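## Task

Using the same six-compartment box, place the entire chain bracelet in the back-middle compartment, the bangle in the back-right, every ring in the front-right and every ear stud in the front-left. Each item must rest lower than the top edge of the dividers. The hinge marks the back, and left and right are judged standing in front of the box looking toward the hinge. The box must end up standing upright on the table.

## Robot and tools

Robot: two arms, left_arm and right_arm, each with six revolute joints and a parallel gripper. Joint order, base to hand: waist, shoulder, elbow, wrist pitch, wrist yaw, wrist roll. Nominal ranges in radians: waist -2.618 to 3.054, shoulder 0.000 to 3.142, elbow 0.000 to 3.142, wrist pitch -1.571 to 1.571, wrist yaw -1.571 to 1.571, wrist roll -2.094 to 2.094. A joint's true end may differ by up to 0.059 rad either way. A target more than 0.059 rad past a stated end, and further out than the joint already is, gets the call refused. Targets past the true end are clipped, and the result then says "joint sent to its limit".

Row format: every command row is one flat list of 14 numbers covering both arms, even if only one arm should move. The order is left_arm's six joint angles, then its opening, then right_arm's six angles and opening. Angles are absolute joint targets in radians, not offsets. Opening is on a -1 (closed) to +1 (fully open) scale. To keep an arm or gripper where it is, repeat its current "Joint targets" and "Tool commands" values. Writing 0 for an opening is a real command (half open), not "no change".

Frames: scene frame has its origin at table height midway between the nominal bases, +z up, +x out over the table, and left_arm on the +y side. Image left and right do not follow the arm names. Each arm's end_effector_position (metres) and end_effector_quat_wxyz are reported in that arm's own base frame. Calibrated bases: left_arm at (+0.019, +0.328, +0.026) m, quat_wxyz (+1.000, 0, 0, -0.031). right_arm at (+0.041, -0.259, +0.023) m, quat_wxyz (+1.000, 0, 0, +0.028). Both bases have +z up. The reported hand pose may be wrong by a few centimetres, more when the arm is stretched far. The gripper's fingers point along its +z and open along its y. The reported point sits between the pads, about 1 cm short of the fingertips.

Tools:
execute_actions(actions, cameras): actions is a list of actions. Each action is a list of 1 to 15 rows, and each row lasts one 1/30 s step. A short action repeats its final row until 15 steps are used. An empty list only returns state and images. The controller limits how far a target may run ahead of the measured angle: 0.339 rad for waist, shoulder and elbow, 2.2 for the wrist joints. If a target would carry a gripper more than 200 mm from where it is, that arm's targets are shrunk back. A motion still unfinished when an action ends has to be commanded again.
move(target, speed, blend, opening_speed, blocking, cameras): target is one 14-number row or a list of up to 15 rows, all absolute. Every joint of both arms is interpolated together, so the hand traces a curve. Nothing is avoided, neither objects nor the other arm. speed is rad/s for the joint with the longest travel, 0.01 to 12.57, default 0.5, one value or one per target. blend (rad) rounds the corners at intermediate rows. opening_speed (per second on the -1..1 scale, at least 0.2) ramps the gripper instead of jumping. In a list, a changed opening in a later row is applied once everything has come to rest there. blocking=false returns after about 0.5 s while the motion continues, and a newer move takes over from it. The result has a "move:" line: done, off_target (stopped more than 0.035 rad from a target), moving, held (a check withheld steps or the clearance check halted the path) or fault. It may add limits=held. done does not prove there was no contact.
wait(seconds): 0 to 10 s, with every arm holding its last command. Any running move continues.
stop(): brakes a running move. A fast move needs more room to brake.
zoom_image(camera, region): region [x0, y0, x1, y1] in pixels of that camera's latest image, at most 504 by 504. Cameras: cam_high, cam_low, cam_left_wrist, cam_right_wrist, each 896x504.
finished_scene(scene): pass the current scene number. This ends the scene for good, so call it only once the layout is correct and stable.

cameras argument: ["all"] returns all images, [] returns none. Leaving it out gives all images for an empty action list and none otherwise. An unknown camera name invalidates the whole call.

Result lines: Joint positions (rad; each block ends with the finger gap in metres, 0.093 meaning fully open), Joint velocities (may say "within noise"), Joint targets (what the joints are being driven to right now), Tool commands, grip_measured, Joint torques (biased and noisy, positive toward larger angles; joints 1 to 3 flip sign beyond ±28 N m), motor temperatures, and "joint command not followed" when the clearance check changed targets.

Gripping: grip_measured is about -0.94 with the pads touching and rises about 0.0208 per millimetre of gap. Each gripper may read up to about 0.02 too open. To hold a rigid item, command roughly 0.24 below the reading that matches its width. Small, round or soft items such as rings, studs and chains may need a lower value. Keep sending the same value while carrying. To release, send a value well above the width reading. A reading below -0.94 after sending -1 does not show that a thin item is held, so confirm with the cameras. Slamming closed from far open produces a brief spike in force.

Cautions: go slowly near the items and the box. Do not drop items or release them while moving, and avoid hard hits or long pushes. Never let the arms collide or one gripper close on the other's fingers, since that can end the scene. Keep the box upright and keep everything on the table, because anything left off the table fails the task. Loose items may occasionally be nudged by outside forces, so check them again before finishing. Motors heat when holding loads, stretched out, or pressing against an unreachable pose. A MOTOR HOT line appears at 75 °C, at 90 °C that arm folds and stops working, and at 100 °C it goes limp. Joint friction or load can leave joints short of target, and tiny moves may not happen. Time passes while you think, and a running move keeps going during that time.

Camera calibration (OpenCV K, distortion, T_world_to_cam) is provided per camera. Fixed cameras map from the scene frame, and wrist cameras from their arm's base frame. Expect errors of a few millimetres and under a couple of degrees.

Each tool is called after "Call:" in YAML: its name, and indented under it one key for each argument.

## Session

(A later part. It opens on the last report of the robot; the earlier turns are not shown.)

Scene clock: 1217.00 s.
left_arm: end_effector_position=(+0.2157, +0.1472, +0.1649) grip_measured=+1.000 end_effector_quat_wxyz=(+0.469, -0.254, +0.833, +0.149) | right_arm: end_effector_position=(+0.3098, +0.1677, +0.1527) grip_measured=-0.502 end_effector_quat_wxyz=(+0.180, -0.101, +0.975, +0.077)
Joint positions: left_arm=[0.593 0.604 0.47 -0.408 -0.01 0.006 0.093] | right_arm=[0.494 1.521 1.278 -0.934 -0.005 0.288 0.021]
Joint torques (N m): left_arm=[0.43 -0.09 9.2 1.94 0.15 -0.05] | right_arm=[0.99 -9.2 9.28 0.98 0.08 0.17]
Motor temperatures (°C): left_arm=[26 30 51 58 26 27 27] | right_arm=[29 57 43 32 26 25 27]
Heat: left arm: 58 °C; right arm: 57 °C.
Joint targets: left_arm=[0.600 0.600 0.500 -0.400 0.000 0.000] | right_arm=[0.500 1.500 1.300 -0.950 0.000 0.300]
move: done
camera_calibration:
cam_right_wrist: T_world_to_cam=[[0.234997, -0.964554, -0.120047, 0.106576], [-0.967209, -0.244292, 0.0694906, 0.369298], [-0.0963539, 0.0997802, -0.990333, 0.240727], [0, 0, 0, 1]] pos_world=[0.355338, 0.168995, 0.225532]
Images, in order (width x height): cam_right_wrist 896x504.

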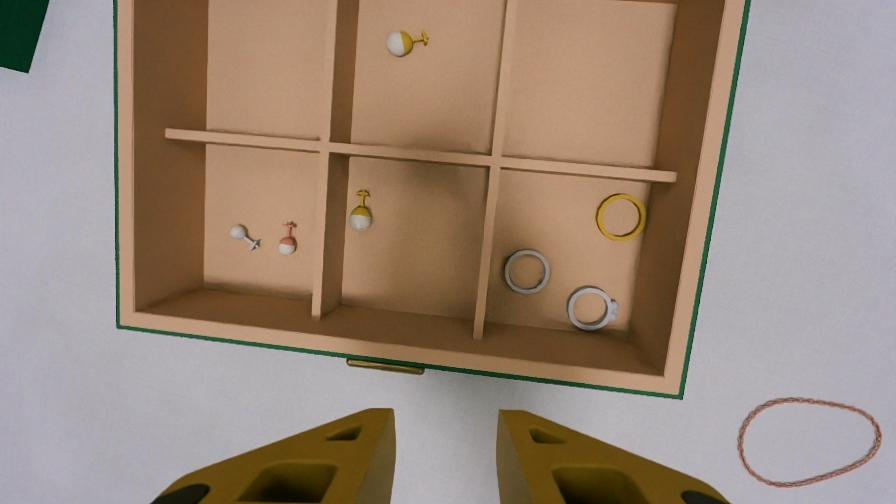

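Call:
move:
  target:
    - [0.6,0.6,0.5,-0.4,0,0,1, 0.59,1.9,1.6,-1.1,0,-1.12,-1]
    - [0.6,0.6,0.5,-0.4,0,0,1, 0.596,2.12,1.66,-1.09,0,-1.12,-1]
  speed: [0.6,0.3]
  cameras: ["cam_right_wrist"]

Scene clock: 1282.17 s.
left_arm: end_effector_position=(+0.2157, +0.1472, +0.1649) grip_measured=+1.000 end_effector_quat_wxyz=(+0.469, -0.254, +0.833, +0.149) | right_arm: end_effector_position=(+0.3372, +0.2262, +0.0413) grip_measured=-0.973 end_effector_quat_wxyz=(-0.011, +0.750, -0.662, +0.001)
Joint positions: left_arm=[0.593 0.604 0.47 -0.408 -0.01 0.006 0.093] | right_arm=[0.589 2.107 1.639 -1.08 -0.004 -1.105 0]
Joint torques (N m): left_arm=[0.42 -0.09 9.21 1.94 0.15 -0.05] | right_arm=[1.05 -10.67 8.31 0.26 0.01 -0.09]
Motor temperatures (°C): left_arm=[26 30 51 58 26 27 27] | right_arm=[29 59 45 31 26 25 27]
Heat: left arm: 58 °C; right arm: 59 °C.
Joint targets: left_arm=[0.600 0.600 0.500 -0.400 0.000 0.000] | right_arm=[0.596 2.120 1.660 -1.090 0.000 -1.120]
move: done
camera_calibration:
cam_right_wrist: T_world_to_cam=[[0.991442, 0.130278, 0.00836449, -0.364842], [0.114574, -0.899063, 0.422562, 0.186623], [0.0625706, -0.417987, -0.906296, 0.187302], [0, 0, 0, 1]] pos_world=[0.328618, 0.293606, 0.0939426]
Images, in order (width x height): cam_right_wrist 896x504.

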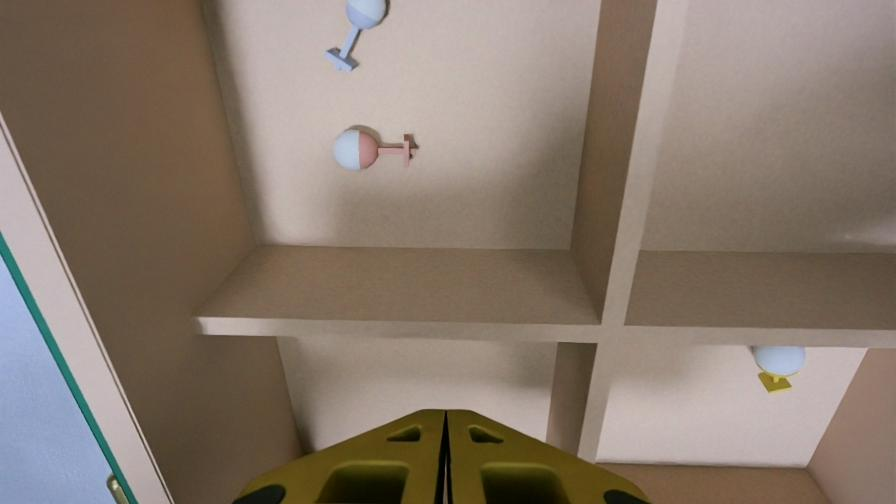

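Call:
move:
  target:
    - [0.6,0.6,0.5,-0.4,0,0,1, 0.604,2.135,1.67,-1.07,0,-1.12,-1]
    - [0.6,0.6,0.5,-0.4,0,0,1, 0.606,2.172,1.59,-0.965,0,-1.12,-1]
  speed: [0.1,0.1]
  cameras: ["cam_right_wrist"]

Call:
move:
  target:
    - [0.6,0.6,0.5,-0.4,0,0,1, 0.535,2.172,1.59,-0.965,0,-1.19,-1]
    - [0.6,0.6,0.5,-0.4,0,0,1, 0.535,2.08,1.64,-1.10,0,-1.12,-1]
    - [0.6,0.6,0.5,-0.4,0,0,1, 0.50,1.75,1.55,-1.10,0,0.35,-1]
  speed: [0.08,0.3,0.7]
  cameras: ["cam_right_wrist"]

Scene clock: 1294.13 s.
left_arm: end_effector_position=(+0.2157, +0.1472, +0.1649) grip_measured=+1.000 end_effector_quat_wxyz=(+0.469, -0.254, +0.833, +0.149) | right_arm: end_effector_position=(+0.3395, +0.2302, +0.0160) grip_measured=-0.973 end_effector_quat_wxyz=(-0.010, +0.753, -0.658, +0.007)
Joint positions: left_arm=[0.593 0.604 0.47 -0.408 -0.01 0.006 0.093] | right_arm=[0.6 2.149 1.601 -1 0.009 -1.106 0]
Joint torques (N m): left_arm=[0.44 -0.09 9.2 1.94 0.15 -0.05] | right_arm=[1.03 -9.95 5.19 0.73 -0.11 -0.1]
Motor temperatures (°C): left_arm=[26 30 51 58 26 27 27] | right_arm=[29 59 46 31 26 25 27]
Heat: left arm: 58 °C; right arm: 59 °C.
Joint targets: left_arm=[0.600 0.600 0.500 -0.400 0.000 0.000] | right_arm=[0.606 2.172 1.590 -0.965 0.000 -1.120]
move: done
camera_calibration:
cam_right_wrist: T_world_to_cam=[[0.989939, 0.140751, 0.0144729, -0.369404], [0.120686, -0.893328, 0.432897, 0.197073], [0.0738597, -0.426795, -0.901327, 0.164022], [0, 0, 0, 1]] pos_world=[0.329789, 0.298048, 0.0678713]
Images, in order (width x height): cam_right_wrist 896x504.

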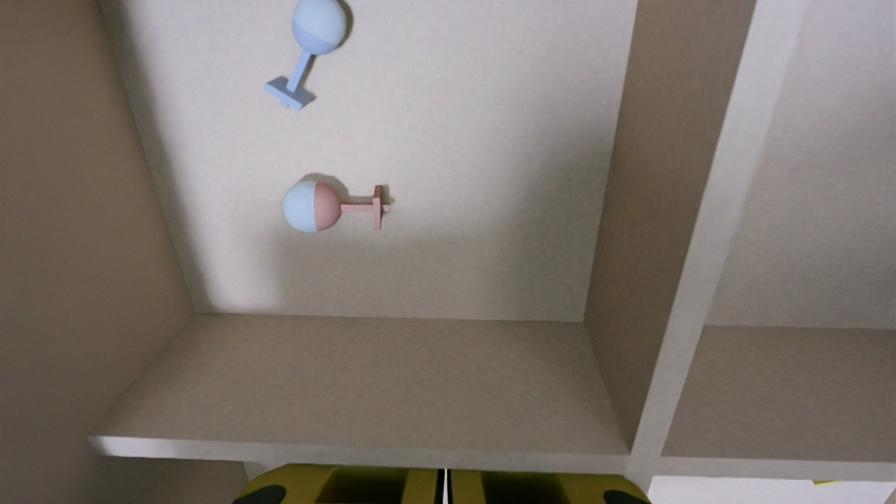

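Scene clock: 1298.50 s.
left_arm: end_effector_position=(+0.2157, +0.1472, +0.1649) grip_measured=+1.000 end_effector_quat_wxyz=(+0.469, -0.254, +0.833, +0.149) | right_arm: end_effector_position=(+0.3415, +0.1902, +0.1445) grip_measured=-0.973 end_effector_quat_wxyz=(+0.122, -0.084, +0.987, +0.057)
Joint positions: left_arm=[0.593 0.604 0.47 -0.408 -0.01 0.006 0.093] | right_arm=[0.506 1.777 1.562 -1.085 -0.005 0.337 0]
Joint torques (N m): left_arm=[0.44 -0.1 9.21 1.94 0.15 -0.05] | right_arm=[-0.05 -12.07 5.93 0.76 0.09 0.15]
Motor temperatures (°C): left_arm=[26 30 51 58 26 27 27] | right_arm=[29 61 45 31 26 25 27]
Heat: left arm: 58 °C; right arm: 61 °C.
Joint targets: left_arm=[0.600 0.600 0.500 -0.400 0.000 0.000] | right_arm=[0.500 1.750 1.550 -1.100 0.000 0.350]
move: done
camera_calibration:
cam_right_wrist: T_world_to_cam=[[0.188996, -0.976812, -0.100596, 0.135117], [-0.959603, -0.205462, 0.19222, 0.378321], [-0.208431, 0.0602037, -0.976182, 0.277306], [0, 0, 0, 1]] pos_world=[0.395301, 0.19302, 0.211573]
Images, in order (width x height): cam_right_wrist 896x504.

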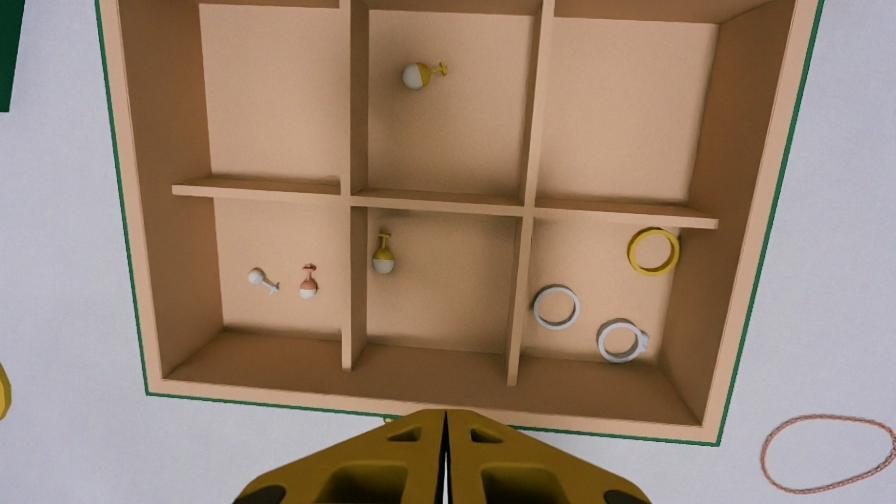

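Call:
move:
  target:
    - [0.6,0.6,0.5,-0.4,0,0,1, 0.60,1.95,1.6,-1.1,0,-1.12,-1]
    - [0.6,0.6,0.5,-0.4,0,0,1, 0.617,2.13,1.67,-1.07,0,-1.10,-1]
    - [0.6,0.6,0.5,-0.4,0,0,1, 0.617,2.172,1.59,-0.965,0,-1.10,-1]
  speed: [0.6,0.2,0.1]
  cameras: ["cam_right_wrist"]

Call:
move:
  target:
    - [0.6,0.6,0.5,-0.4,0,0,1, 0.535,2.172,1.59,-0.965,0,-1.19,-1]
    - [0.6,0.6,0.5,-0.4,0,0,1, 0.535,2.08,1.64,-1.10,0,-1.12,-1]
    - [0.6,0.6,0.5,-0.4,0,0,1, 0.50,1.75,1.55,-1.10,0,0.35,-1]
  speed: [0.08,0.3,0.7]
  cameras: ["cam_right_wrist"]

Scene clock: 1319.97 s.
left_arm: end_effector_position=(+0.2157, +0.1472, +0.1649) grip_measured=+1.000 end_effector_quat_wxyz=(+0.469, -0.254, +0.833, +0.149) | right_arm: end_effector_position=(+0.3370, +0.2306, +0.0171) grip_measured=-0.973 end_effector_quat_wxyz=(-0.005, +0.753, -0.657, +0.015)
Joint positions: left_arm=[0.593 0.604 0.47 -0.408 -0.01 0.006 0.093] | right_arm=[0.611 2.145 1.601 -1.009 0.026 -1.096 0]
Joint torques (N m): left_arm=[0.43 -0.08 9.2 1.94 0.15 -0.05] | right_arm=[1.01 -9.61 5.15 0.8 -0.27 0.01]
Motor temperatures (°C): left_arm=[26 30 51 58 26 27 27] | right_arm=[29 62 45 30 26 25 27]
Heat: left arm: 58 °C; right arm: 62 °C.
Joint targets: left_arm=[0.600 0.600 0.500 -0.400 0.000 0.000] | right_arm=[0.617 2.172 1.590 -0.965 0.000 -1.100]
move: off_target (right_arm); right_arm: the wrist pitch is farthest, 0.044 rad from its target
camera_calibration:
cam_right_wrist: T_world_to_cam=[[0.989761, 0.141746, 0.0167564, -0.367226], [0.1193, -0.885995, 0.448085, 0.19569], [0.0783605, -0.441498, -0.893834, 0.167196], [0, 0, 0, 1]] pos_world=[0.327018, 0.29925, 0.0679136]
Images, in order (width x height): cam_right_wrist 896x504.

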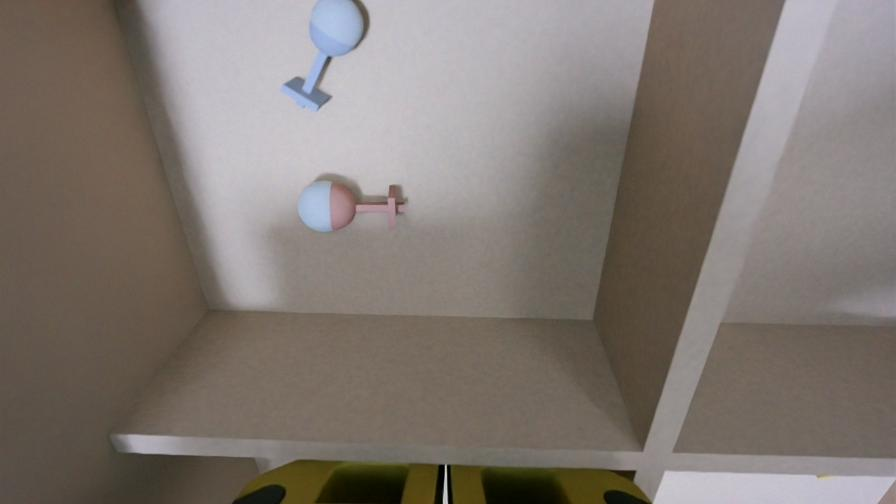

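Scene clock: 1324.57 s.
left_arm: end_effector_position=(+0.2157, +0.1472, +0.1649) grip_measured=+1.000 end_effector_quat_wxyz=(+0.469, -0.254, +0.833, +0.149) | right_arm: end_effector_position=(+0.3415, +0.1902, +0.1447) grip_measured=-0.973 end_effector_quat_wxyz=(+0.122, -0.084, +0.987, +0.057)
Joint positions: left_arm=[0.593 0.604 0.47 -0.408 -0.01 0.006 0.093] | right_arm=[0.506 1.777 1.562 -1.085 -0.005 0.337 0]
Joint torques (N m): left_arm=[0.44 -0.09 9.2 1.94 0.15 -0.05] | right_arm=[-0.03 -12.05 5.93 0.76 0.09 0.16]
Motor temperatures (°C): left_arm=[26 30 51 58 26 27 27] | right_arm=[29 63 44 30 26 25 27]
Heat: left arm: 58 °C; right arm: 63 °C.
Joint targets: left_arm=[0.600 0.600 0.500 -0.400 0.000 0.000] | right_arm=[0.500 1.750 1.550 -1.100 0.000 0.350]
move: done
camera_calibration:
cam_right_wrist: T_world_to_cam=[[0.189104, -0.976785, -0.100649, 0.135091], [-0.959648, -0.205558, 0.191888, 0.378411], [-0.208122, 0.0603014, -0.976242, 0.277275], [0, 0, 0, 1]] pos_world=[0.395303, 0.19302, 0.211672]
Images, in order (width x height): cam_right_wrist 896x504.

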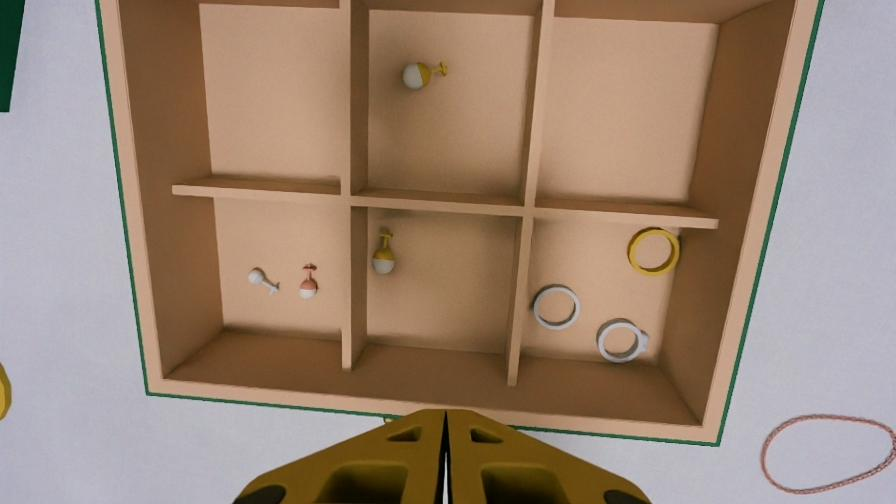

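Call:
move:
  target:
    - [0.6,0.6,0.5,-0.4,0,0,1, 0.585,1.95,1.6,-1.1,0,-1.12,-1]
    - [0.6,0.6,0.5,-0.4,0,0,1, 0.587,2.15,1.695,-1.065,0,-1.13,-1]
    - [0.6,0.6,0.5,-0.4,0,0,1, 0.589,2.20,1.60,-0.94,0,-1.13,-1]
  speed: [0.6,0.2,0.1]
  cameras: ["cam_right_wrist"]

Call:
move:
  target:
    - [0.6,0.6,0.5,-0.4,0,0,1, 0.525,2.20,1.60,-0.94,0,-1.19,-1]
    - [0.6,0.6,0.5,-0.4,0,0,1, 0.525,2.08,1.64,-1.10,0,-1.12,-1]
    - [0.6,0.6,0.5,-0.4,0,0,1, 0.50,1.75,1.55,-1.10,0,0.35,-1]
  speed: [0.08,0.3,0.7]
  cameras: ["cam_right_wrist"]

Scene clock: 1356.97 s.
left_arm: end_effector_position=(+0.2157, +0.1472, +0.1649) grip_measured=+1.000 end_effector_quat_wxyz=(+0.469, -0.254, +0.833, +0.149) | right_arm: end_effector_position=(+0.3435, +0.2291, +0.0168) grip_measured=-0.973 end_effector_quat_wxyz=(-0.011, +0.752, -0.659, +0.001)
Joint positions: left_arm=[0.593 0.604 0.47 -0.408 -0.01 0.006 0.093] | right_arm=[0.587 2.158 1.62 -1.01 -0.004 -1.116 0]
Joint torques (N m): left_arm=[0.43 -0.09 9.2 1.94 0.15 -0.05] | right_arm=[0.69 -8.27 4.4 1.07 0.01 -0.09]
Motor temperatures (°C): left_arm=[26 30 51 58 26 27 27] | right_arm=[29 63 44 30 26 25 27]
Heat: left arm: 58 °C; right arm: 63 °C.
Joint targets: left_arm=[0.600 0.600 0.500 -0.400 0.000 0.000] | right_arm=[0.589 2.200 1.600 -0.940 0.000 -1.130]
move: off_target (right_arm); right_arm: the wrist pitch is farthest, 0.070 rad from its target
camera_calibration:
cam_right_wrist: T_world_to_cam=[[0.990369, 0.138194, 0.00851232, -0.372671], [0.121681, -0.898063, 0.422702, 0.196158], [0.0660594, -0.417595, -0.906229, 0.164624], [0, 0, 0, 1]] pos_world=[0.334338, 0.29641, 0.069443]
Images, in order (width x height): cam_right_wrist 896x504.

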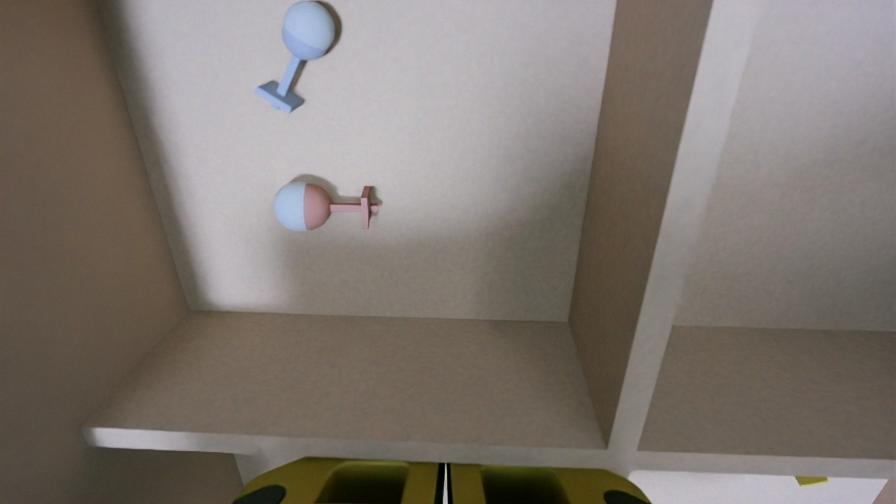

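Scene clock: 1361.33 s.
left_arm: end_effector_position=(+0.2157, +0.1472, +0.1649) grip_measured=+1.000 end_effector_quat_wxyz=(+0.469, -0.254, +0.833, +0.149) | right_arm: end_effector_position=(+0.3415, +0.1902, +0.1445) grip_measured=-0.973 end_effector_quat_wxyz=(+0.122, -0.084, +0.987, +0.057)
Joint positions: left_arm=[0.593 0.604 0.47 -0.408 -0.01 0.006 0.093] | right_arm=[0.506 1.777 1.562 -1.085 -0.005 0.337 0]
Joint torques (N m): left_arm=[0.43 -0.09 9.21 1.94 0.15 -0.05] | right_arm=[-0.05 -12.05 5.93 0.77 0.09 0.17]
Motor temperatures (°C): left_arm=[26 30 51 58 26 27 27] | right_arm=[29 64 43 30 26 25 27]
Heat: left arm: 58 °C; right arm: 64 °C.
Joint targets: left_arm=[0.600 0.600 0.500 -0.400 0.000 0.000] | right_arm=[0.500 1.750 1.550 -1.100 0.000 0.350]
move: done
camera_calibration:
cam_right_wrist: T_world_to_cam=[[0.188996, -0.976812, -0.100596, 0.135117], [-0.959603, -0.205462, 0.19222, 0.378321], [-0.208431, 0.0602037, -0.976182, 0.277306], [0, 0, 0, 1]] pos_world=[0.395301, 0.19302, 0.211573]
Images, in order (width x height): cam_right_wrist 896x504.

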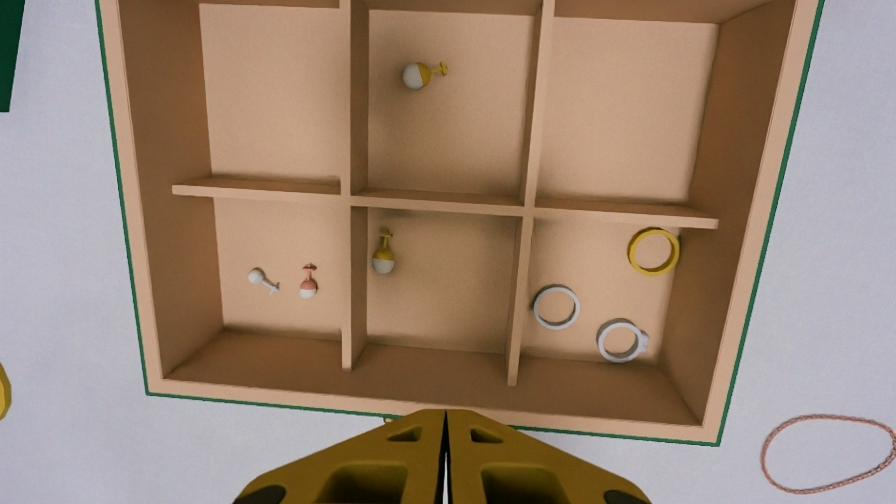

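Call:
move:
  target:
    - [0.6,0.6,0.5,-0.4,0,0,1, 0.155,1.75,1.6,-1.10,0,0,-1]
    - [0.6,0.6,0.5,-0.4,0,0,1, 0.155,2.0785,1.519,-1.011,0,0,-1]
  speed: 0.6
  cameras: ["cam_right_wrist","cam_low"]

Scene clock: 1411.43 s.
left_arm: end_effector_position=(+0.2157, +0.1472, +0.1649) grip_measured=+1.000 end_effector_quat_wxyz=(+0.469, -0.254, +0.833, +0.149) | right_arm: end_effector_position=(+0.3790, +0.0583, +0.0248) grip_measured=-0.973 end_effector_quat_wxyz=(-0.008, -0.070, +0.998, +0.000)
Joint positions: left_arm=[0.593 0.604 0.47 -0.408 -0.01 0.006 0.093] | right_arm=[0.152 2.074 1.521 -1.033 -0.001 0.012 0]
Joint torques (N m): left_arm=[0.44 -0.09 9.2 1.94 0.15 -0.05] | right_arm=[0.75 -10.99 5.96 0.54 0.04 -0.07]
Motor temperatures (°C): left_arm=[26 30 51 58 26 27 27] | right_arm=[29 65 43 30 26 25 27]
Heat: left arm: 58 °C; right arm: 65 °C.
Joint targets: left_arm=[0.600 0.600 0.500 -0.400 0.000 0.000] | right_arm=[0.155 2.079 1.519 -1.011 0.000 0.000]
move: done
camera_calibration:
cam_right_wrist: T_world_to_cam=[[0.145832, -0.989245, -0.0112878, 0.00194578], [-0.883468, -0.135356, 0.448512, 0.370948], [-0.445216, -0.055435, -0.893706, 0.270629], [0, 0, 0, 1]] pos_world=[0.447925, 0.0671374, 0.0755096]
Images, in order (width x height): cam_low 896x504, cam_right_wrist 896x504.

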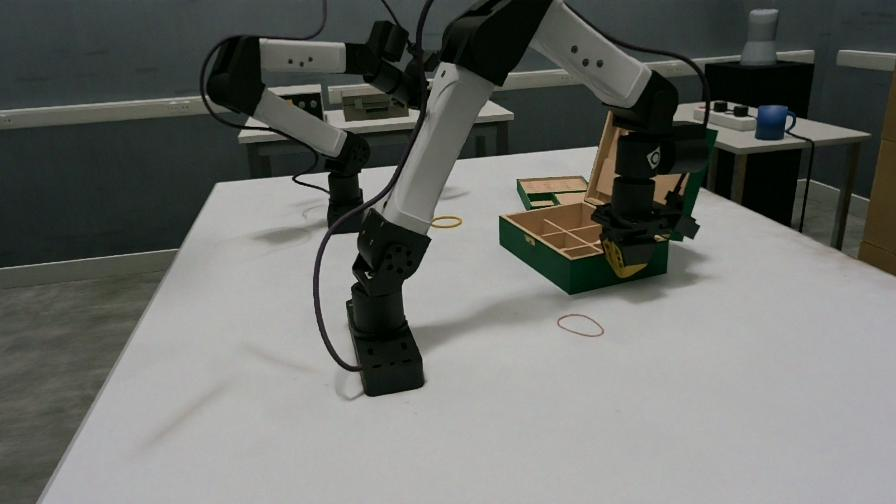

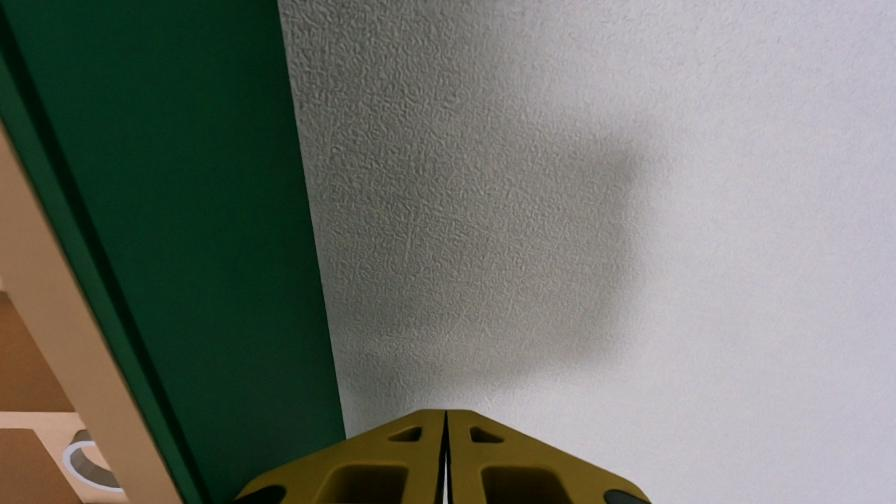

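Call:
move:
  target: [0.6,0.6,0.5,-0.4,0,0,1, 0.10,2.0785,1.519,-1.011,0,0,-1]
  speed: 0.3

Call:
execute_actions:
  actions:
    - [[0.6,0.6,0.5,-0.4,0,0,1,0.102,2.0785,1.519,-1.011,0,0,-1],[0.6,0.6,0.5,-0.4,0,0,1,0.106,2.0785,1.519,-1.011,0,0,-1],[0.6,0.6,0.5,-0.4,0,0,1,0.112,2.0785,1.519,-1.011,0,0,-1],[0.6,0.6,0.5,-0.4,0,0,1,0.120,2.0785,1.519,-1.011,0,0,-1],[0.6,0.6,0.5,-0.4,0,0,1,0.129,2.0785,1.519,-1.011,0,0,-1],[0.6,0.6,0.5,-0.4,0,0,1,0.138,2.0785,1.519,-1.011,0,0,-1],[0.6,0.6,0.5,-0.4,0,0,1,0.147,2.0785,1.519,-1.011,0,0,-1],[0.6,0.6,0.5,-0.4,0,0,1,0.156,2.0785,1.519,-1.011,0,0,-1],[0.6,0.6,0.5,-0.4,0,0,1,0.165,2.0785,1.519,-1.011,0,0,-1],[0.6,0.6,0.5,-0.4,0,0,1,0.174,2.0785,1.519,-1.011,0,0,-1],[0.6,0.6,0.5,-0.4,0,0,1,0.1825,2.0785,1.519,-1.011,0,0,-1],[0.6,0.6,0.5,-0.4,0,0,1,0.1905,2.0785,1.519,-1.011,0,0,-1],[0.6,0.6,0.5,-0.4,0,0,1,0.198,2.0785,1.519,-1.011,0,0,-1],[0.6,0.6,0.5,-0.4,0,0,1,0.205,2.0785,1.519,-1.011,0,0,-1],[0.6,0.6,0.5,-0.4,0,0,1,0.2115,2.0785,1.519,-1.011,0,0,-1]]
    - [[0.6,0.6,0.5,-0.4,0,0,1,0.2175,2.0785,1.519,-1.011,0,0,-1],[0.6,0.6,0.5,-0.4,0,0,1,0.223,2.0785,1.519,-1.011,0,0,-1],[0.6,0.6,0.5,-0.4,0,0,1,0.228,2.0785,1.519,-1.011,0,0,-1],[0.6,0.6,0.5,-0.4,0,0,1,0.2325,2.0785,1.519,-1.011,0,0,-1],[0.6,0.6,0.5,-0.4,0,0,1,0.2365,2.0785,1.519,-1.011,0,0,-1],[0.6,0.6,0.5,-0.4,0,0,1,0.24,2.0785,1.519,-1.011,0,0,-1],[0.6,0.6,0.5,-0.4,0,0,1,0.243,2.0785,1.519,-1.011,0,0,-1],[0.6,0.6,0.5,-0.4,0,0,1,0.2455,2.0785,1.519,-1.011,0,0,-1],[0.6,0.6,0.5,-0.4,0,0,1,0.2475,2.0785,1.519,-1.011,0,0,-1],[0.6,0.6,0.5,-0.4,0,0,1,0.249,2.0785,1.519,-1.011,0,0,-1],[0.6,0.6,0.5,-0.4,0,0,1,0.25,2.0785,1.519,-1.011,0,0,-1]]

Call:
move:
  target:
    - [0.6,0.6,0.5,-0.4,0,0,1, 0.12,2.0785,1.519,-1.011,0,0,-1]
    - [0.6,0.6,0.5,-0.4,0,0,1, 0.15,1.75,1.6,-1.10,0,0,-1]
    - [0.6,0.6,0.5,-0.4,0,0,1, 0.45,1.75,1.55,-1.10,0,0.35,-1]
  speed: 0.5
  cameras: ["cam_right_wrist"]

Scene clock: 1444.73 s.
left_arm: end_effector_position=(+0.2157, +0.1472, +0.1649) grip_measured=+1.000 end_effector_quat_wxyz=(+0.469, -0.254, +0.833, +0.149) | right_arm: end_effector_position=(+0.3821, +0.0390, +0.0248) grip_measured=-0.973 end_effector_quat_wxyz=(-0.007, -0.045, +0.999, +0.000)
Joint positions: left_arm=[0.593 0.604 0.47 -0.408 -0.01 0.006 0.093] | right_arm=[0.101 2.074 1.521 -1.031 -0.001 0.012 0]
Joint torques (N m): left_arm=[0.44 -0.08 9.2 1.94 0.15 -0.05] | right_arm=[0.36 -10.99 6 0.52 0.02 -0.07]
Motor temperatures (°C): left_arm=[26 30 51 59 26 27 27] | right_arm=[29 63 42 30 26 25 27]
Heat: left arm: 59 °C; right arm: 63 °C.
Joint targets: left_arm=[0.600 0.600 0.500 -0.400 0.000 0.000] | right_arm=[0.100 2.079 1.519 -1.011 0.000 0.000]
move: done
camera_calibration:
cam_left_wrist: T_world_to_cam=[[0.568782, -0.822488, -0.000284814, -0.00148326], [-0.664246, -0.459147, -0.589882, 0.350179], [0.48504, 0.335704, -0.807489, 0.0599531], [0, 0, 0, 1]] pos_world=[0.204369, 0.139437, 0.254975]
cam_right_wrist: T_world_to_cam=[[0.0958249, -0.995338, -0.0109657, 0.00175581], [-0.890219, -0.0906231, 0.446427, 0.371864], [-0.445339, -0.033017, -0.894753, 0.270013], [0, 0, 0, 1]] pos_world=[0.451119, 0.0443621, 0.0756038]

Scene clock: 1445.93 s.
left_arm: end_effector_position=(+0.2157, +0.1472, +0.1649) grip_measured=+1.000 end_effector_quat_wxyz=(+0.469, -0.254, +0.833, +0.149) | right_arm: end_effector_position=(+0.3763, +0.0777, +0.0250) grip_measured=-0.973 end_effector_quat_wxyz=(-0.003, -0.106, +0.994, -0.025)
Joint positions: left_arm=[0.593 0.604 0.47 -0.408 -0.01 0.006 0.093] | right_arm=[0.225 2.074 1.521 -1.03 0.049 0.012 0]
Joint torques (N m): left_arm=[0.43 -0.09 9.2 1.94 0.15 -0.05] | right_arm=[2.62 -10.99 5.98 0.52 -0.43 -0.06]
Motor temperatures (°C): left_arm=[26 30 51 59 26 27 27] | right_arm=[29 63 42 30 26 25 27]
Heat: left arm: 59 °C; right arm: 63 °C.
Joint targets: left_arm=[0.600 0.600 0.500 -0.400 0.000 0.000] | right_arm=[0.250 2.079 1.519 -1.011 0.000 0.000]
camera_calibration:
cam_left_wrist: T_world_to_cam=[[0.568782, -0.822488, -0.000284814, -0.00148326], [-0.664246, -0.459147, -0.589882, 0.350179], [0.48504, 0.335704, -0.807489, 0.0599531], [0, 0, 0, 1]] pos_world=[0.204369, 0.139437, 0.254975]
cam_right_wrist: T_world_to_cam=[[0.218348, -0.975108, 0.0385783, -0.00807204], [-0.877192, -0.178793, 0.445609, 0.372156], [-0.427619, -0.131138, -0.894396, 0.269946], [0, 0, 0, 1]] pos_world=[0.443649, 0.0940681, 0.0759146]

Scene clock: 1448.53 s.
left_arm: end_effector_position=(+0.2157, +0.1472, +0.1649) grip_measured=+1.000 end_effector_quat_wxyz=(+0.469, -0.254, +0.833, +0.149) | right_arm: end_effector_position=(+0.3515, +0.1698, +0.1492) grip_measured=-0.973 end_effector_quat_wxyz=(+0.131, -0.057, +0.988, +0.053)
Joint positions: left_arm=[0.593 0.604 0.47 -0.408 -0.01 0.006 0.093] | right_arm=[0.452 1.763 1.56 -1.084 0.004 0.337 0]
Joint torques (N m): left_arm=[0.43 -0.09 9.21 1.94 0.15 -0.05] | right_arm=[0.36 -10.63 6.12 0.79 0.01 0.18]
Motor temperatures (°C): left_arm=[26 30 51 59 26 27 27] | right_arm=[29 64 42 30 26 25 27]
Heat: left arm: 59 °C; right arm: 64 °C.
Joint targets: left_arm=[0.600 0.600 0.500 -0.400 0.000 0.000] | right_arm=[0.450 1.750 1.550 -1.100 0.000 0.350]
move: done
camera_calibration:
cam_right_wrist: T_world_to_cam=[[0.134744, -0.986116, -0.0970534, 0.133807], [-0.972597, -0.15035, 0.177342, 0.380143], [-0.189472, 0.0704981, -0.979352, 0.277212], [0, 0, 0, 1]] pos_world=[0.40422, 0.169561, 0.217059]
Images, in order (width x height): cam_right_wrist 896x504.

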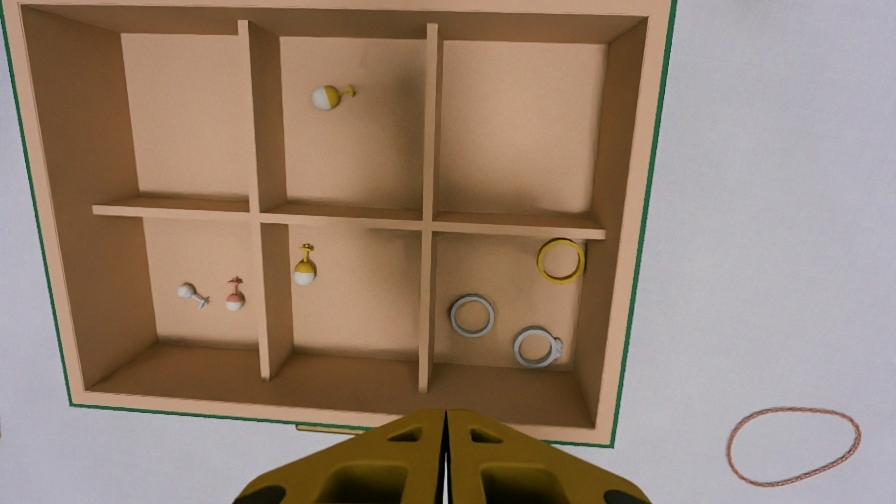

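Call:
move:
  target:
    - [0.6,0.6,0.5,-0.4,0,0,1, 0.53,1.9,1.6,-1.0,-0.216,-1.0,-0.69]
    - [0.6,0.6,0.5,-0.4,0,0,1, 0.55,2.02,1.55,-0.93,-0.216,-1.18,-0.69]
  speed: 0.5
  cameras: ["cam_right_wrist"]

Scene clock: 1488.90 s.
left_arm: end_effector_position=(+0.2157, +0.1472, +0.1649) grip_measured=+1.000 end_effector_quat_wxyz=(+0.469, -0.254, +0.833, +0.149) | right_arm: end_effector_position=(+0.3401, +0.2454, +0.0627) grip_measured=-0.692 end_effector_quat_wxyz=(-0.109, +0.753, -0.645, -0.070)
Joint positions: left_arm=[0.593 0.604 0.47 -0.408 -0.01 0.006 0.093] | right_arm=[0.545 2.01 1.555 -0.95 -0.201 -1.165 0.012]
Joint torques (N m): left_arm=[0.43 -0.09 9.2 1.94 0.15 -0.05] | right_arm=[0.96 -10.5 6.19 0.86 -0.32 -0.1]
Motor temperatures (°C): left_arm=[26 30 51 59 26 27 27] | right_arm=[29 66 42 30 26 25 27]
Heat: left arm: 59 °C; right arm: 66 °C.
Joint targets: left_arm=[0.600 0.600 0.500 -0.400 0.000 0.000] | right_arm=[0.550 2.020 1.550 -0.930 -0.216 -1.180]
move: done
camera_calibration:
cam_right_wrist: T_world_to_cam=[[0.985947, 0.154007, 0.064735, -0.377874], [0.138428, -0.970069, 0.19951, 0.217709], [0.0935234, -0.187745, -0.977755, 0.152042], [0, 0, 0, 1]] pos_world=[0.328208, 0.297933, 0.129686]
Images, in order (width x height): cam_right_wrist 896x504.

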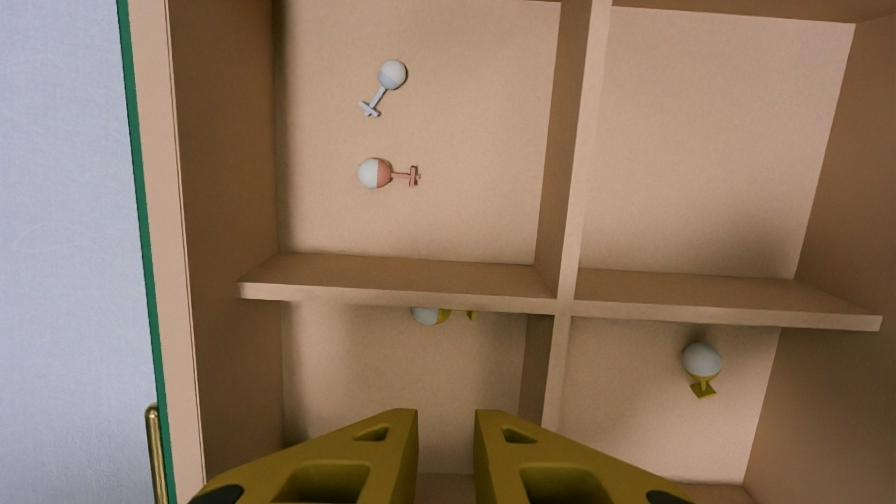

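Call:
move:
  target:
    - [0.6,0.6,0.5,-0.4,0,0,1, 0.556,2.053,1.473,-0.82,-0.225,-1.18,-0.69]
    - [0.6,0.6,0.5,-0.4,0,0,1, 0.556,2.069,1.437,-0.77,-0.225,-1.18,-0.69]
  speed: [0.15,0.1]
  cameras: ["cam_right_wrist"]

Scene clock: 1507.57 s.
left_arm: end_effector_position=(+0.2157, +0.1472, +0.1649) grip_measured=+1.000 end_effector_quat_wxyz=(+0.469, -0.254, +0.833, +0.149) | right_arm: end_effector_position=(+0.3379, +0.2482, +0.0222) grip_measured=-0.692 end_effector_quat_wxyz=(-0.112, +0.755, -0.641, -0.074)
Joint positions: left_arm=[0.593 0.604 0.47 -0.408 -0.01 0.006 0.093] | right_arm=[0.55 2.051 1.446 -0.796 -0.209 -1.166 0.012]
Joint torques (N m): left_arm=[0.43 -0.08 9.21 1.94 0.15 -0.05] | right_arm=[1.02 -9.8 5.53 0.95 -0.31 -0.1]
Motor temperatures (°C): left_arm=[26 30 51 59 26 27 27] | right_arm=[29 64 42 30 26 25 27]
Heat: left arm: 59 °C; right arm: 64 °C.
Joint targets: left_arm=[0.600 0.600 0.500 -0.400 0.000 0.000] | right_arm=[0.556 2.069 1.437 -0.770 -0.225 -1.180]
move: done
camera_calibration:
cam_right_wrist: T_world_to_cam=[[0.984735, 0.161108, 0.0658931, -0.374892], [0.146037, -0.970689, 0.190883, 0.226649], [0.0947146, -0.178347, -0.979399, 0.110415], [0, 0, 0, 1]] pos_world=[0.325612, 0.300096, 0.0895798]
Images, in order (width x height): cam_right_wrist 896x504.

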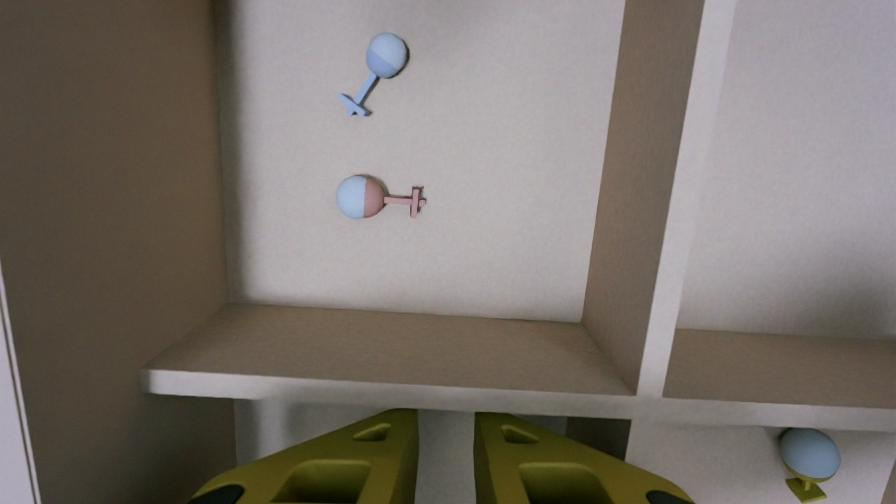

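Call:
move:
  target:
    - [0.6,0.6,0.5,-0.4,0,0,1, 0.556,2.079,1.420,-0.742,-0.225,-1.18,-0.69]
  speed: [0.08]
  cameras: ["cam_right_wrist"]

Scene clock: 1515.93 s.
left_arm: end_effector_position=(+0.2157, +0.1472, +0.1649) grip_measured=+1.000 end_effector_quat_wxyz=(+0.469, -0.254, +0.833, +0.149) | right_arm: end_effector_position=(+0.3351, +0.2484, +0.0167) grip_measured=-0.692 end_effector_quat_wxyz=(-0.110, +0.756, -0.641, -0.077)
Joint positions: left_arm=[0.593 0.604 0.47 -0.408 -0.01 0.006 0.093] | right_arm=[0.552 2.056 1.43 -0.781 -0.215 -1.166 0.012]
Joint torques (N m): left_arm=[0.43 -0.1 9.21 1.94 0.15 -0.05] | right_arm=[0.87 -9.39 5.39 1.07 -0.28 -0.1]
Motor temperatures (°C): left_arm=[26 30 51 59 26 27 27] | right_arm=[29 63 42 30 26 25 27]
Heat: left arm: 59 °C; right arm: 63 °C.
Joint targets: left_arm=[0.600 0.600 0.500 -0.400 0.000 0.000] | right_arm=[0.556 2.079 1.420 -0.742 -0.225 -1.180]
move: off_target (right_arm); right_arm: the wrist pitch is farthest, 0.039 rad from its target
camera_calibration:
cam_right_wrist: T_world_to_cam=[[0.984823, 0.163466, 0.0583369, -0.372336], [0.150011, -0.970718, 0.187625, 0.227], [0.0872991, -0.176026, -0.980507, 0.107335], [0, 0, 0, 1]] pos_world=[0.323262, 0.300111, 0.0843728]
Images, in order (width x height): cam_right_wrist 896x504.

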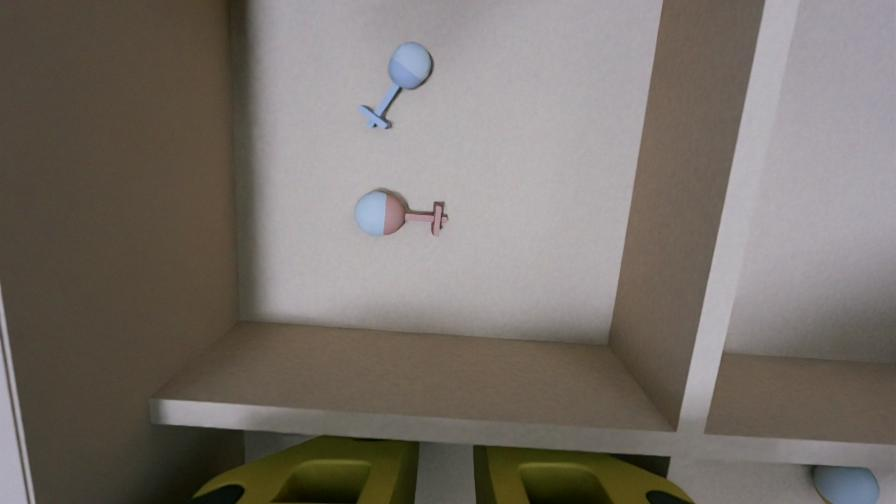

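Call:
move:
  target:
    - [0.6,0.6,0.5,-0.4,0,0,1, 0.556,2.065,1.455,-0.79,-0.225,-1.18,-0.64]
    - [0.6,0.6,0.5,-0.4,0,0,1, 0.552,2.080,1.475,-0.785,-0.225,-1.18,-0.64]
    - [0.6,0.6,0.5,-0.4,0,0,1, 0.552,2.091,1.445,-0.744,-0.225,-1.18,-0.64]
  speed: [0.08]
  cameras: ["cam_right_wrist"]

speed must be one number or one for each of the 3 targets, got a list of 1; nothing of the call was run

Call:
move:
  target:
    - [0.6,0.6,0.5,-0.4,0,0,1, 0.556,2.065,1.455,-0.79,-0.225,-1.18,-0.64]
    - [0.6,0.6,0.5,-0.4,0,0,1, 0.552,2.080,1.475,-0.785,-0.225,-1.18,-0.64]
    - [0.6,0.6,0.5,-0.4,0,0,1, 0.552,2.091,1.445,-0.744,-0.225,-1.18,-0.64]
  speed: 0.08
  cameras: ["cam_right_wrist"]

Scene clock: 1536.77 s.
left_arm: end_effector_position=(+0.2157, +0.1472, +0.1649) grip_measured=+1.000 end_effector_quat_wxyz=(+0.469, -0.254, +0.833, +0.149) | right_arm: end_effector_position=(+0.3368, +0.2500, +0.0202) grip_measured=-0.643 end_effector_quat_wxyz=(-0.110, +0.756, -0.641, -0.079)
Joint positions: left_arm=[0.593 0.604 0.47 -0.408 -0.01 0.006 0.093] | right_arm=[0.552 2.059 1.449 -0.797 -0.218 -1.166 0.014]
Joint torques (N m): left_arm=[0.43 -0.09 9.2 1.94 0.15 -0.05] | right_arm=[0.5 -8.47 6.01 1.21 -0.25 -0.1]
Motor temperatures (°C): left_arm=[26 30 52 59 26 27 27] | right_arm=[29 62 41 30 27 25 27]
Heat: left arm: 59 °C; right arm: 62 °C.
Joint targets: left_arm=[0.600 0.600 0.500 -0.400 0.000 0.000] | right_arm=[0.552 2.091 1.445 -0.744 -0.225 -1.180]
move: off_target (right_arm); right_arm: the wrist pitch is farthest, 0.053 rad from its target
camera_calibration:
cam_right_wrist: T_world_to_cam=[[0.984811, 0.163793, 0.0576098, -0.374475], [0.150717, -0.971164, 0.184731, 0.227607], [0.0862063, -0.173243, -0.981099, 0.110532], [0, 0, 0, 1]] pos_world=[0.324955, 0.30153, 0.0879701]
Images, in order (width x height): cam_right_wrist 896x504.

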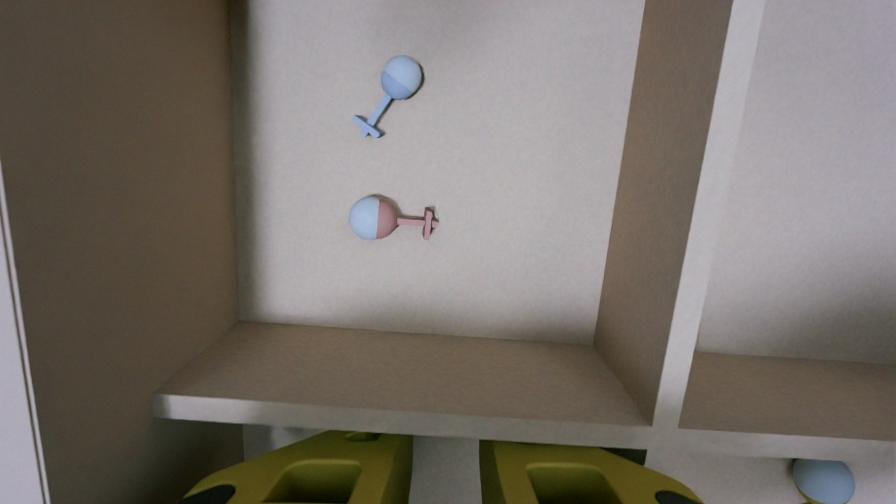

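Call:
move:
  target:
    - [0.6,0.6,0.5,-0.4,0,0,1, 0.55,2.055,1.475,-0.81,-0.225,-1.18,-0.64]
    - [0.6,0.6,0.5,-0.4,0,0,1, 0.540,2.072,1.475,-0.79,-0.225,-1.18,-0.64]
    - [0.6,0.6,0.5,-0.4,0,0,1, 0.540,2.092,1.432,-0.733,-0.225,-1.18,-0.64]
  speed: 0.08
  cameras: ["cam_right_wrist"]

Scene clock: 1550.97 s.
left_arm: end_effector_position=(+0.2157, +0.1472, +0.1649) grip_measured=+1.000 end_effector_quat_wxyz=(+0.469, -0.254, +0.833, +0.149) | right_arm: end_effector_position=(+0.3371, +0.2500, +0.0200) grip_measured=-0.643 end_effector_quat_wxyz=(-0.111, +0.755, -0.641, -0.080)
Joint positions: left_arm=[0.593 0.604 0.47 -0.408 -0.01 0.006 0.093] | right_arm=[0.55 2.06 1.449 -0.796 -0.22 -1.166 0.014]
Joint torques (N m): left_arm=[0.43 -0.1 9.21 1.94 0.15 -0.05] | right_arm=[-0.4 -8.5 4.77 1.31 -0.23 -0.1]
Motor temperatures (°C): left_arm=[26 30 52 59 26 27 27] | right_arm=[29 63 42 31 26 25 27]
Heat: left arm: 59 °C; right arm: 63 °C.
Joint targets: left_arm=[0.600 0.600 0.500 -0.400 0.000 0.000] | right_arm=[0.540 2.092 1.432 -0.733 -0.225 -1.180]
move: off_target (right_arm); right_arm: the wrist pitch is farthest, 0.063 rad from its target
camera_calibration:
cam_right_wrist: T_world_to_cam=[[0.985007, 0.162895, 0.0568081, -0.374564], [0.15012, -0.971582, 0.18301, 0.227951], [0.0850051, -0.171738, -0.981468, 0.110352], [0, 0, 0, 1]] pos_world=[0.325347, 0.301439, 0.0878683]
Images, in order (width x height): cam_right_wrist 896x504.

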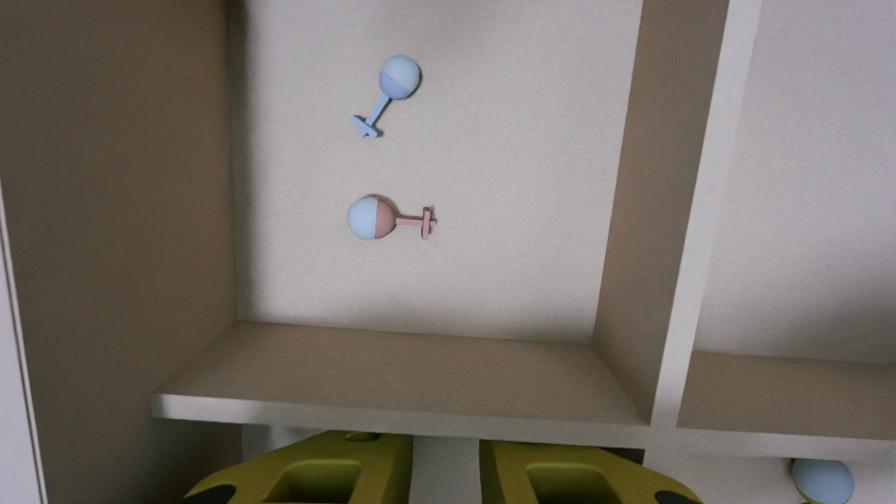

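Call:
move:
  target:
    - [0.6,0.6,0.5,-0.4,0,0,1, 0.548,2.04,1.51,-0.86,-0.225,-1.18,-0.66]
    - [0.6,0.6,0.5,-0.4,0,0,1, 0.537,2.045,1.51,-0.86,-0.225,-1.18,-0.66]
    - [0.6,0.6,0.5,-0.4,0,0,1, 0.537,2.085,1.435,-0.755,-0.225,-1.18,-0.66]
  speed: 0.1
  cameras: ["cam_right_wrist"]

Scene clock: 1561.80 s.
left_arm: end_effector_position=(+0.2157, +0.1472, +0.1649) grip_measured=+1.000 end_effector_quat_wxyz=(+0.469, -0.254, +0.833, +0.149) | right_arm: end_effector_position=(+0.3382, +0.2477, +0.0208) grip_measured=-0.658 end_effector_quat_wxyz=(-0.110, +0.753, -0.644, -0.082)
Joint positions: left_arm=[0.593 0.604 0.47 -0.408 -0.01 0.006 0.093] | right_arm=[0.542 2.06 1.452 -0.803 -0.225 -1.166 0.014]
Joint torques (N m): left_arm=[0.43 -0.09 9.2 1.94 0.15 -0.05] | right_arm=[0.02 -9.16 4.72 1.15 -0.19 -0.09]
Motor temperatures (°C): left_arm=[26 30 52 59 26 27 27] | right_arm=[29 63 42 31 26 25 27]
Heat: left arm: 59 °C; right arm: 63 °C.
Joint targets: left_arm=[0.600 0.600 0.500 -0.400 0.000 0.000] | right_arm=[0.537 2.085 1.435 -0.755 -0.225 -1.180]
move: off_target (right_arm); right_arm: the wrist pitch is farthest, 0.048 rad from its target
camera_calibration:
cam_right_wrist: T_world_to_cam=[[0.986451, 0.155611, 0.051966, -0.373928], [0.143996, -0.973021, 0.180265, 0.227844], [0.0786152, -0.17034, -0.982244, 0.112502], [0, 0, 0, 1]] pos_world=[0.327209, 0.299048, 0.0888637]
Images, in order (width x height): cam_right_wrist 896x504.

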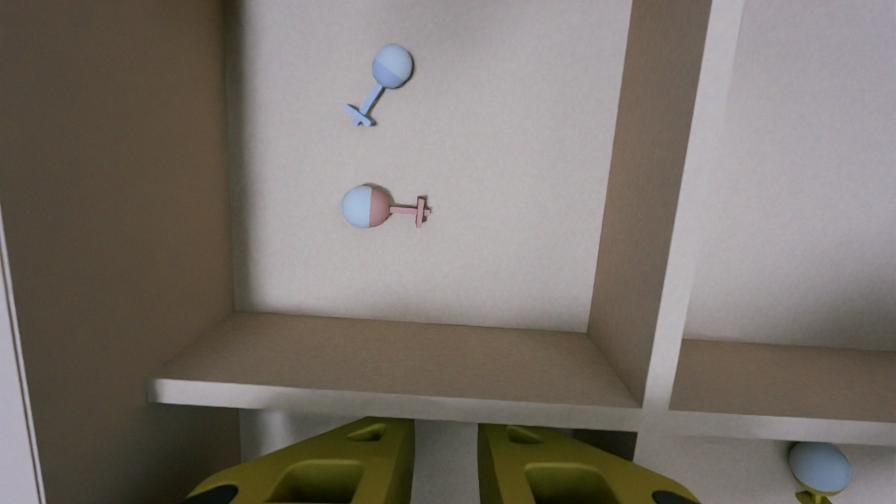

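Call:
move:
  target:
    - [0.6,0.6,0.5,-0.4,0,0,1, 0.548,2.03,1.51,-0.88,-0.225,-1.18,-1]
    - [0.6,0.6,0.5,-0.4,0,0,1, 0.560,2.055,1.49,-0.83,-0.225,-1.18,-1]
    - [0.6,0.6,0.5,-0.4,0,0,1, 0.560,2.088,1.435,-0.75,-0.225,-1.18,-1]
  speed: 0.12
  cameras: []

Call:
move:
  target:
    - [0.6,0.6,0.5,-0.4,0,0,1, 0.485,2.088,1.435,-0.75,-0.225,-1.18,-1]
    - [0.6,0.6,0.5,-0.4,0,0,1, 0.485,2.03,1.52,-0.9,-0.2,-1.18,-1]
    - [0.6,0.6,0.5,-0.4,0,0,1, 0.50,1.75,1.55,-1.10,0,0.35,-1]
  speed: [0.1,0.3,0.7]
  cameras: ["cam_right_wrist"]

Scene clock: 1601.63 s.
left_arm: end_effector_position=(+0.2157, +0.1472, +0.1649) grip_measured=+1.000 end_effector_quat_wxyz=(+0.469, -0.254, +0.833, +0.149) | right_arm: end_effector_position=(+0.3369, +0.2527, +0.0183) grip_measured=-0.973 end_effector_quat_wxyz=(-0.113, +0.757, -0.639, -0.081)
Joint positions: left_arm=[0.593 0.604 0.47 -0.408 -0.01 0.006 0.093] | right_arm=[0.555 2.065 1.448 -0.786 -0.224 -1.166 0]
Joint torques (N m): left_arm=[0.43 -0.09 9.21 1.94 0.15 -0.05] | right_arm=[0.95 -9.33 5.11 1.05 -0.19 -0.09]
Motor temperatures (°C): left_arm=[26 30 52 59 26 27 27] | right_arm=[29 64 40 31 26 25 27]
Heat: left arm: 59 °C; right arm: 64 °C.
Joint targets: left_arm=[0.600 0.600 0.500 -0.400 0.000 0.000] | right_arm=[0.560 2.088 1.435 -0.750 -0.225 -1.180]
move: off_target (right_arm); right_arm: the wrist pitch is farthest, 0.036 rad from its target
No camera images: "cameras" was empty.

Scene clock: 1606.00 s.
left_arm: end_effector_position=(+0.2157, +0.1472, +0.1649) grip_measured=+1.000 end_effector_quat_wxyz=(+0.469, -0.254, +0.833, +0.149) | right_arm: end_effector_position=(+0.3370, +0.1836, +0.1344) grip_measured=-0.973 end_effector_quat_wxyz=(+0.107, -0.079, +0.990, +0.052)
Joint positions: left_arm=[0.593 0.604 0.47 -0.408 -0.01 0.006 0.093] | right_arm=[0.495 1.777 1.529 -1.083 -0.009 0.337 0]
Joint torques (N m): left_arm=[0.44 -0.08 9.2 1.94 0.15 -0.05] | right_arm=[0.95 -12.01 8.95 0.67 0.13 0.2]
Motor temperatures (°C): left_arm=[26 30 52 59 26 27 27] | right_arm=[29 65 41 31 26 25 27]
Heat: left arm: 59 °C; right arm: 65 °C.
Joint targets: left_arm=[0.600 0.600 0.500 -0.400 0.000 0.000] | right_arm=[0.500 1.750 1.550 -1.100 0.000 0.350]
move: done
camera_calibration:
cam_right_wrist: T_world_to_cam=[[0.176119, -0.979756, -0.0951816, 0.132527], [-0.955575, -0.193382, 0.222441, 0.366906], [-0.236345, 0.051777, -0.970289, 0.276927], [0, 0, 0, 1]] pos_world=[0.392716, 0.186459, 0.199699]
Images, in order (width x height): cam_right_wrist 896x504.

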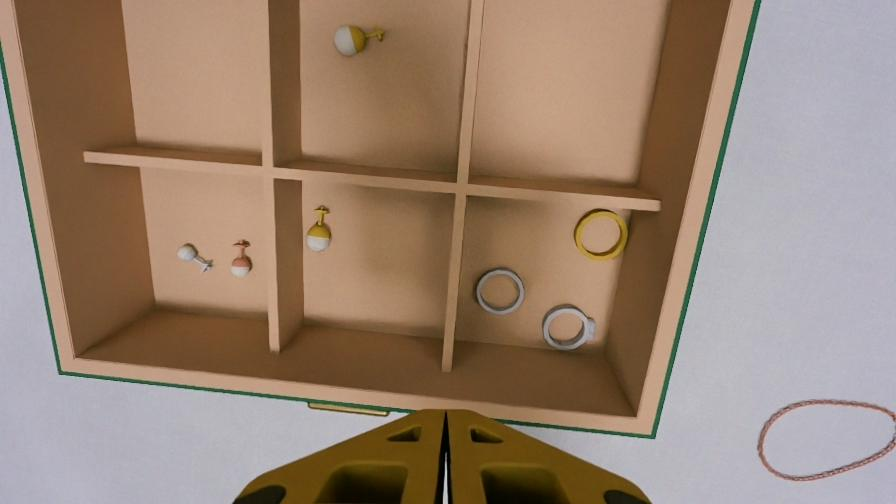

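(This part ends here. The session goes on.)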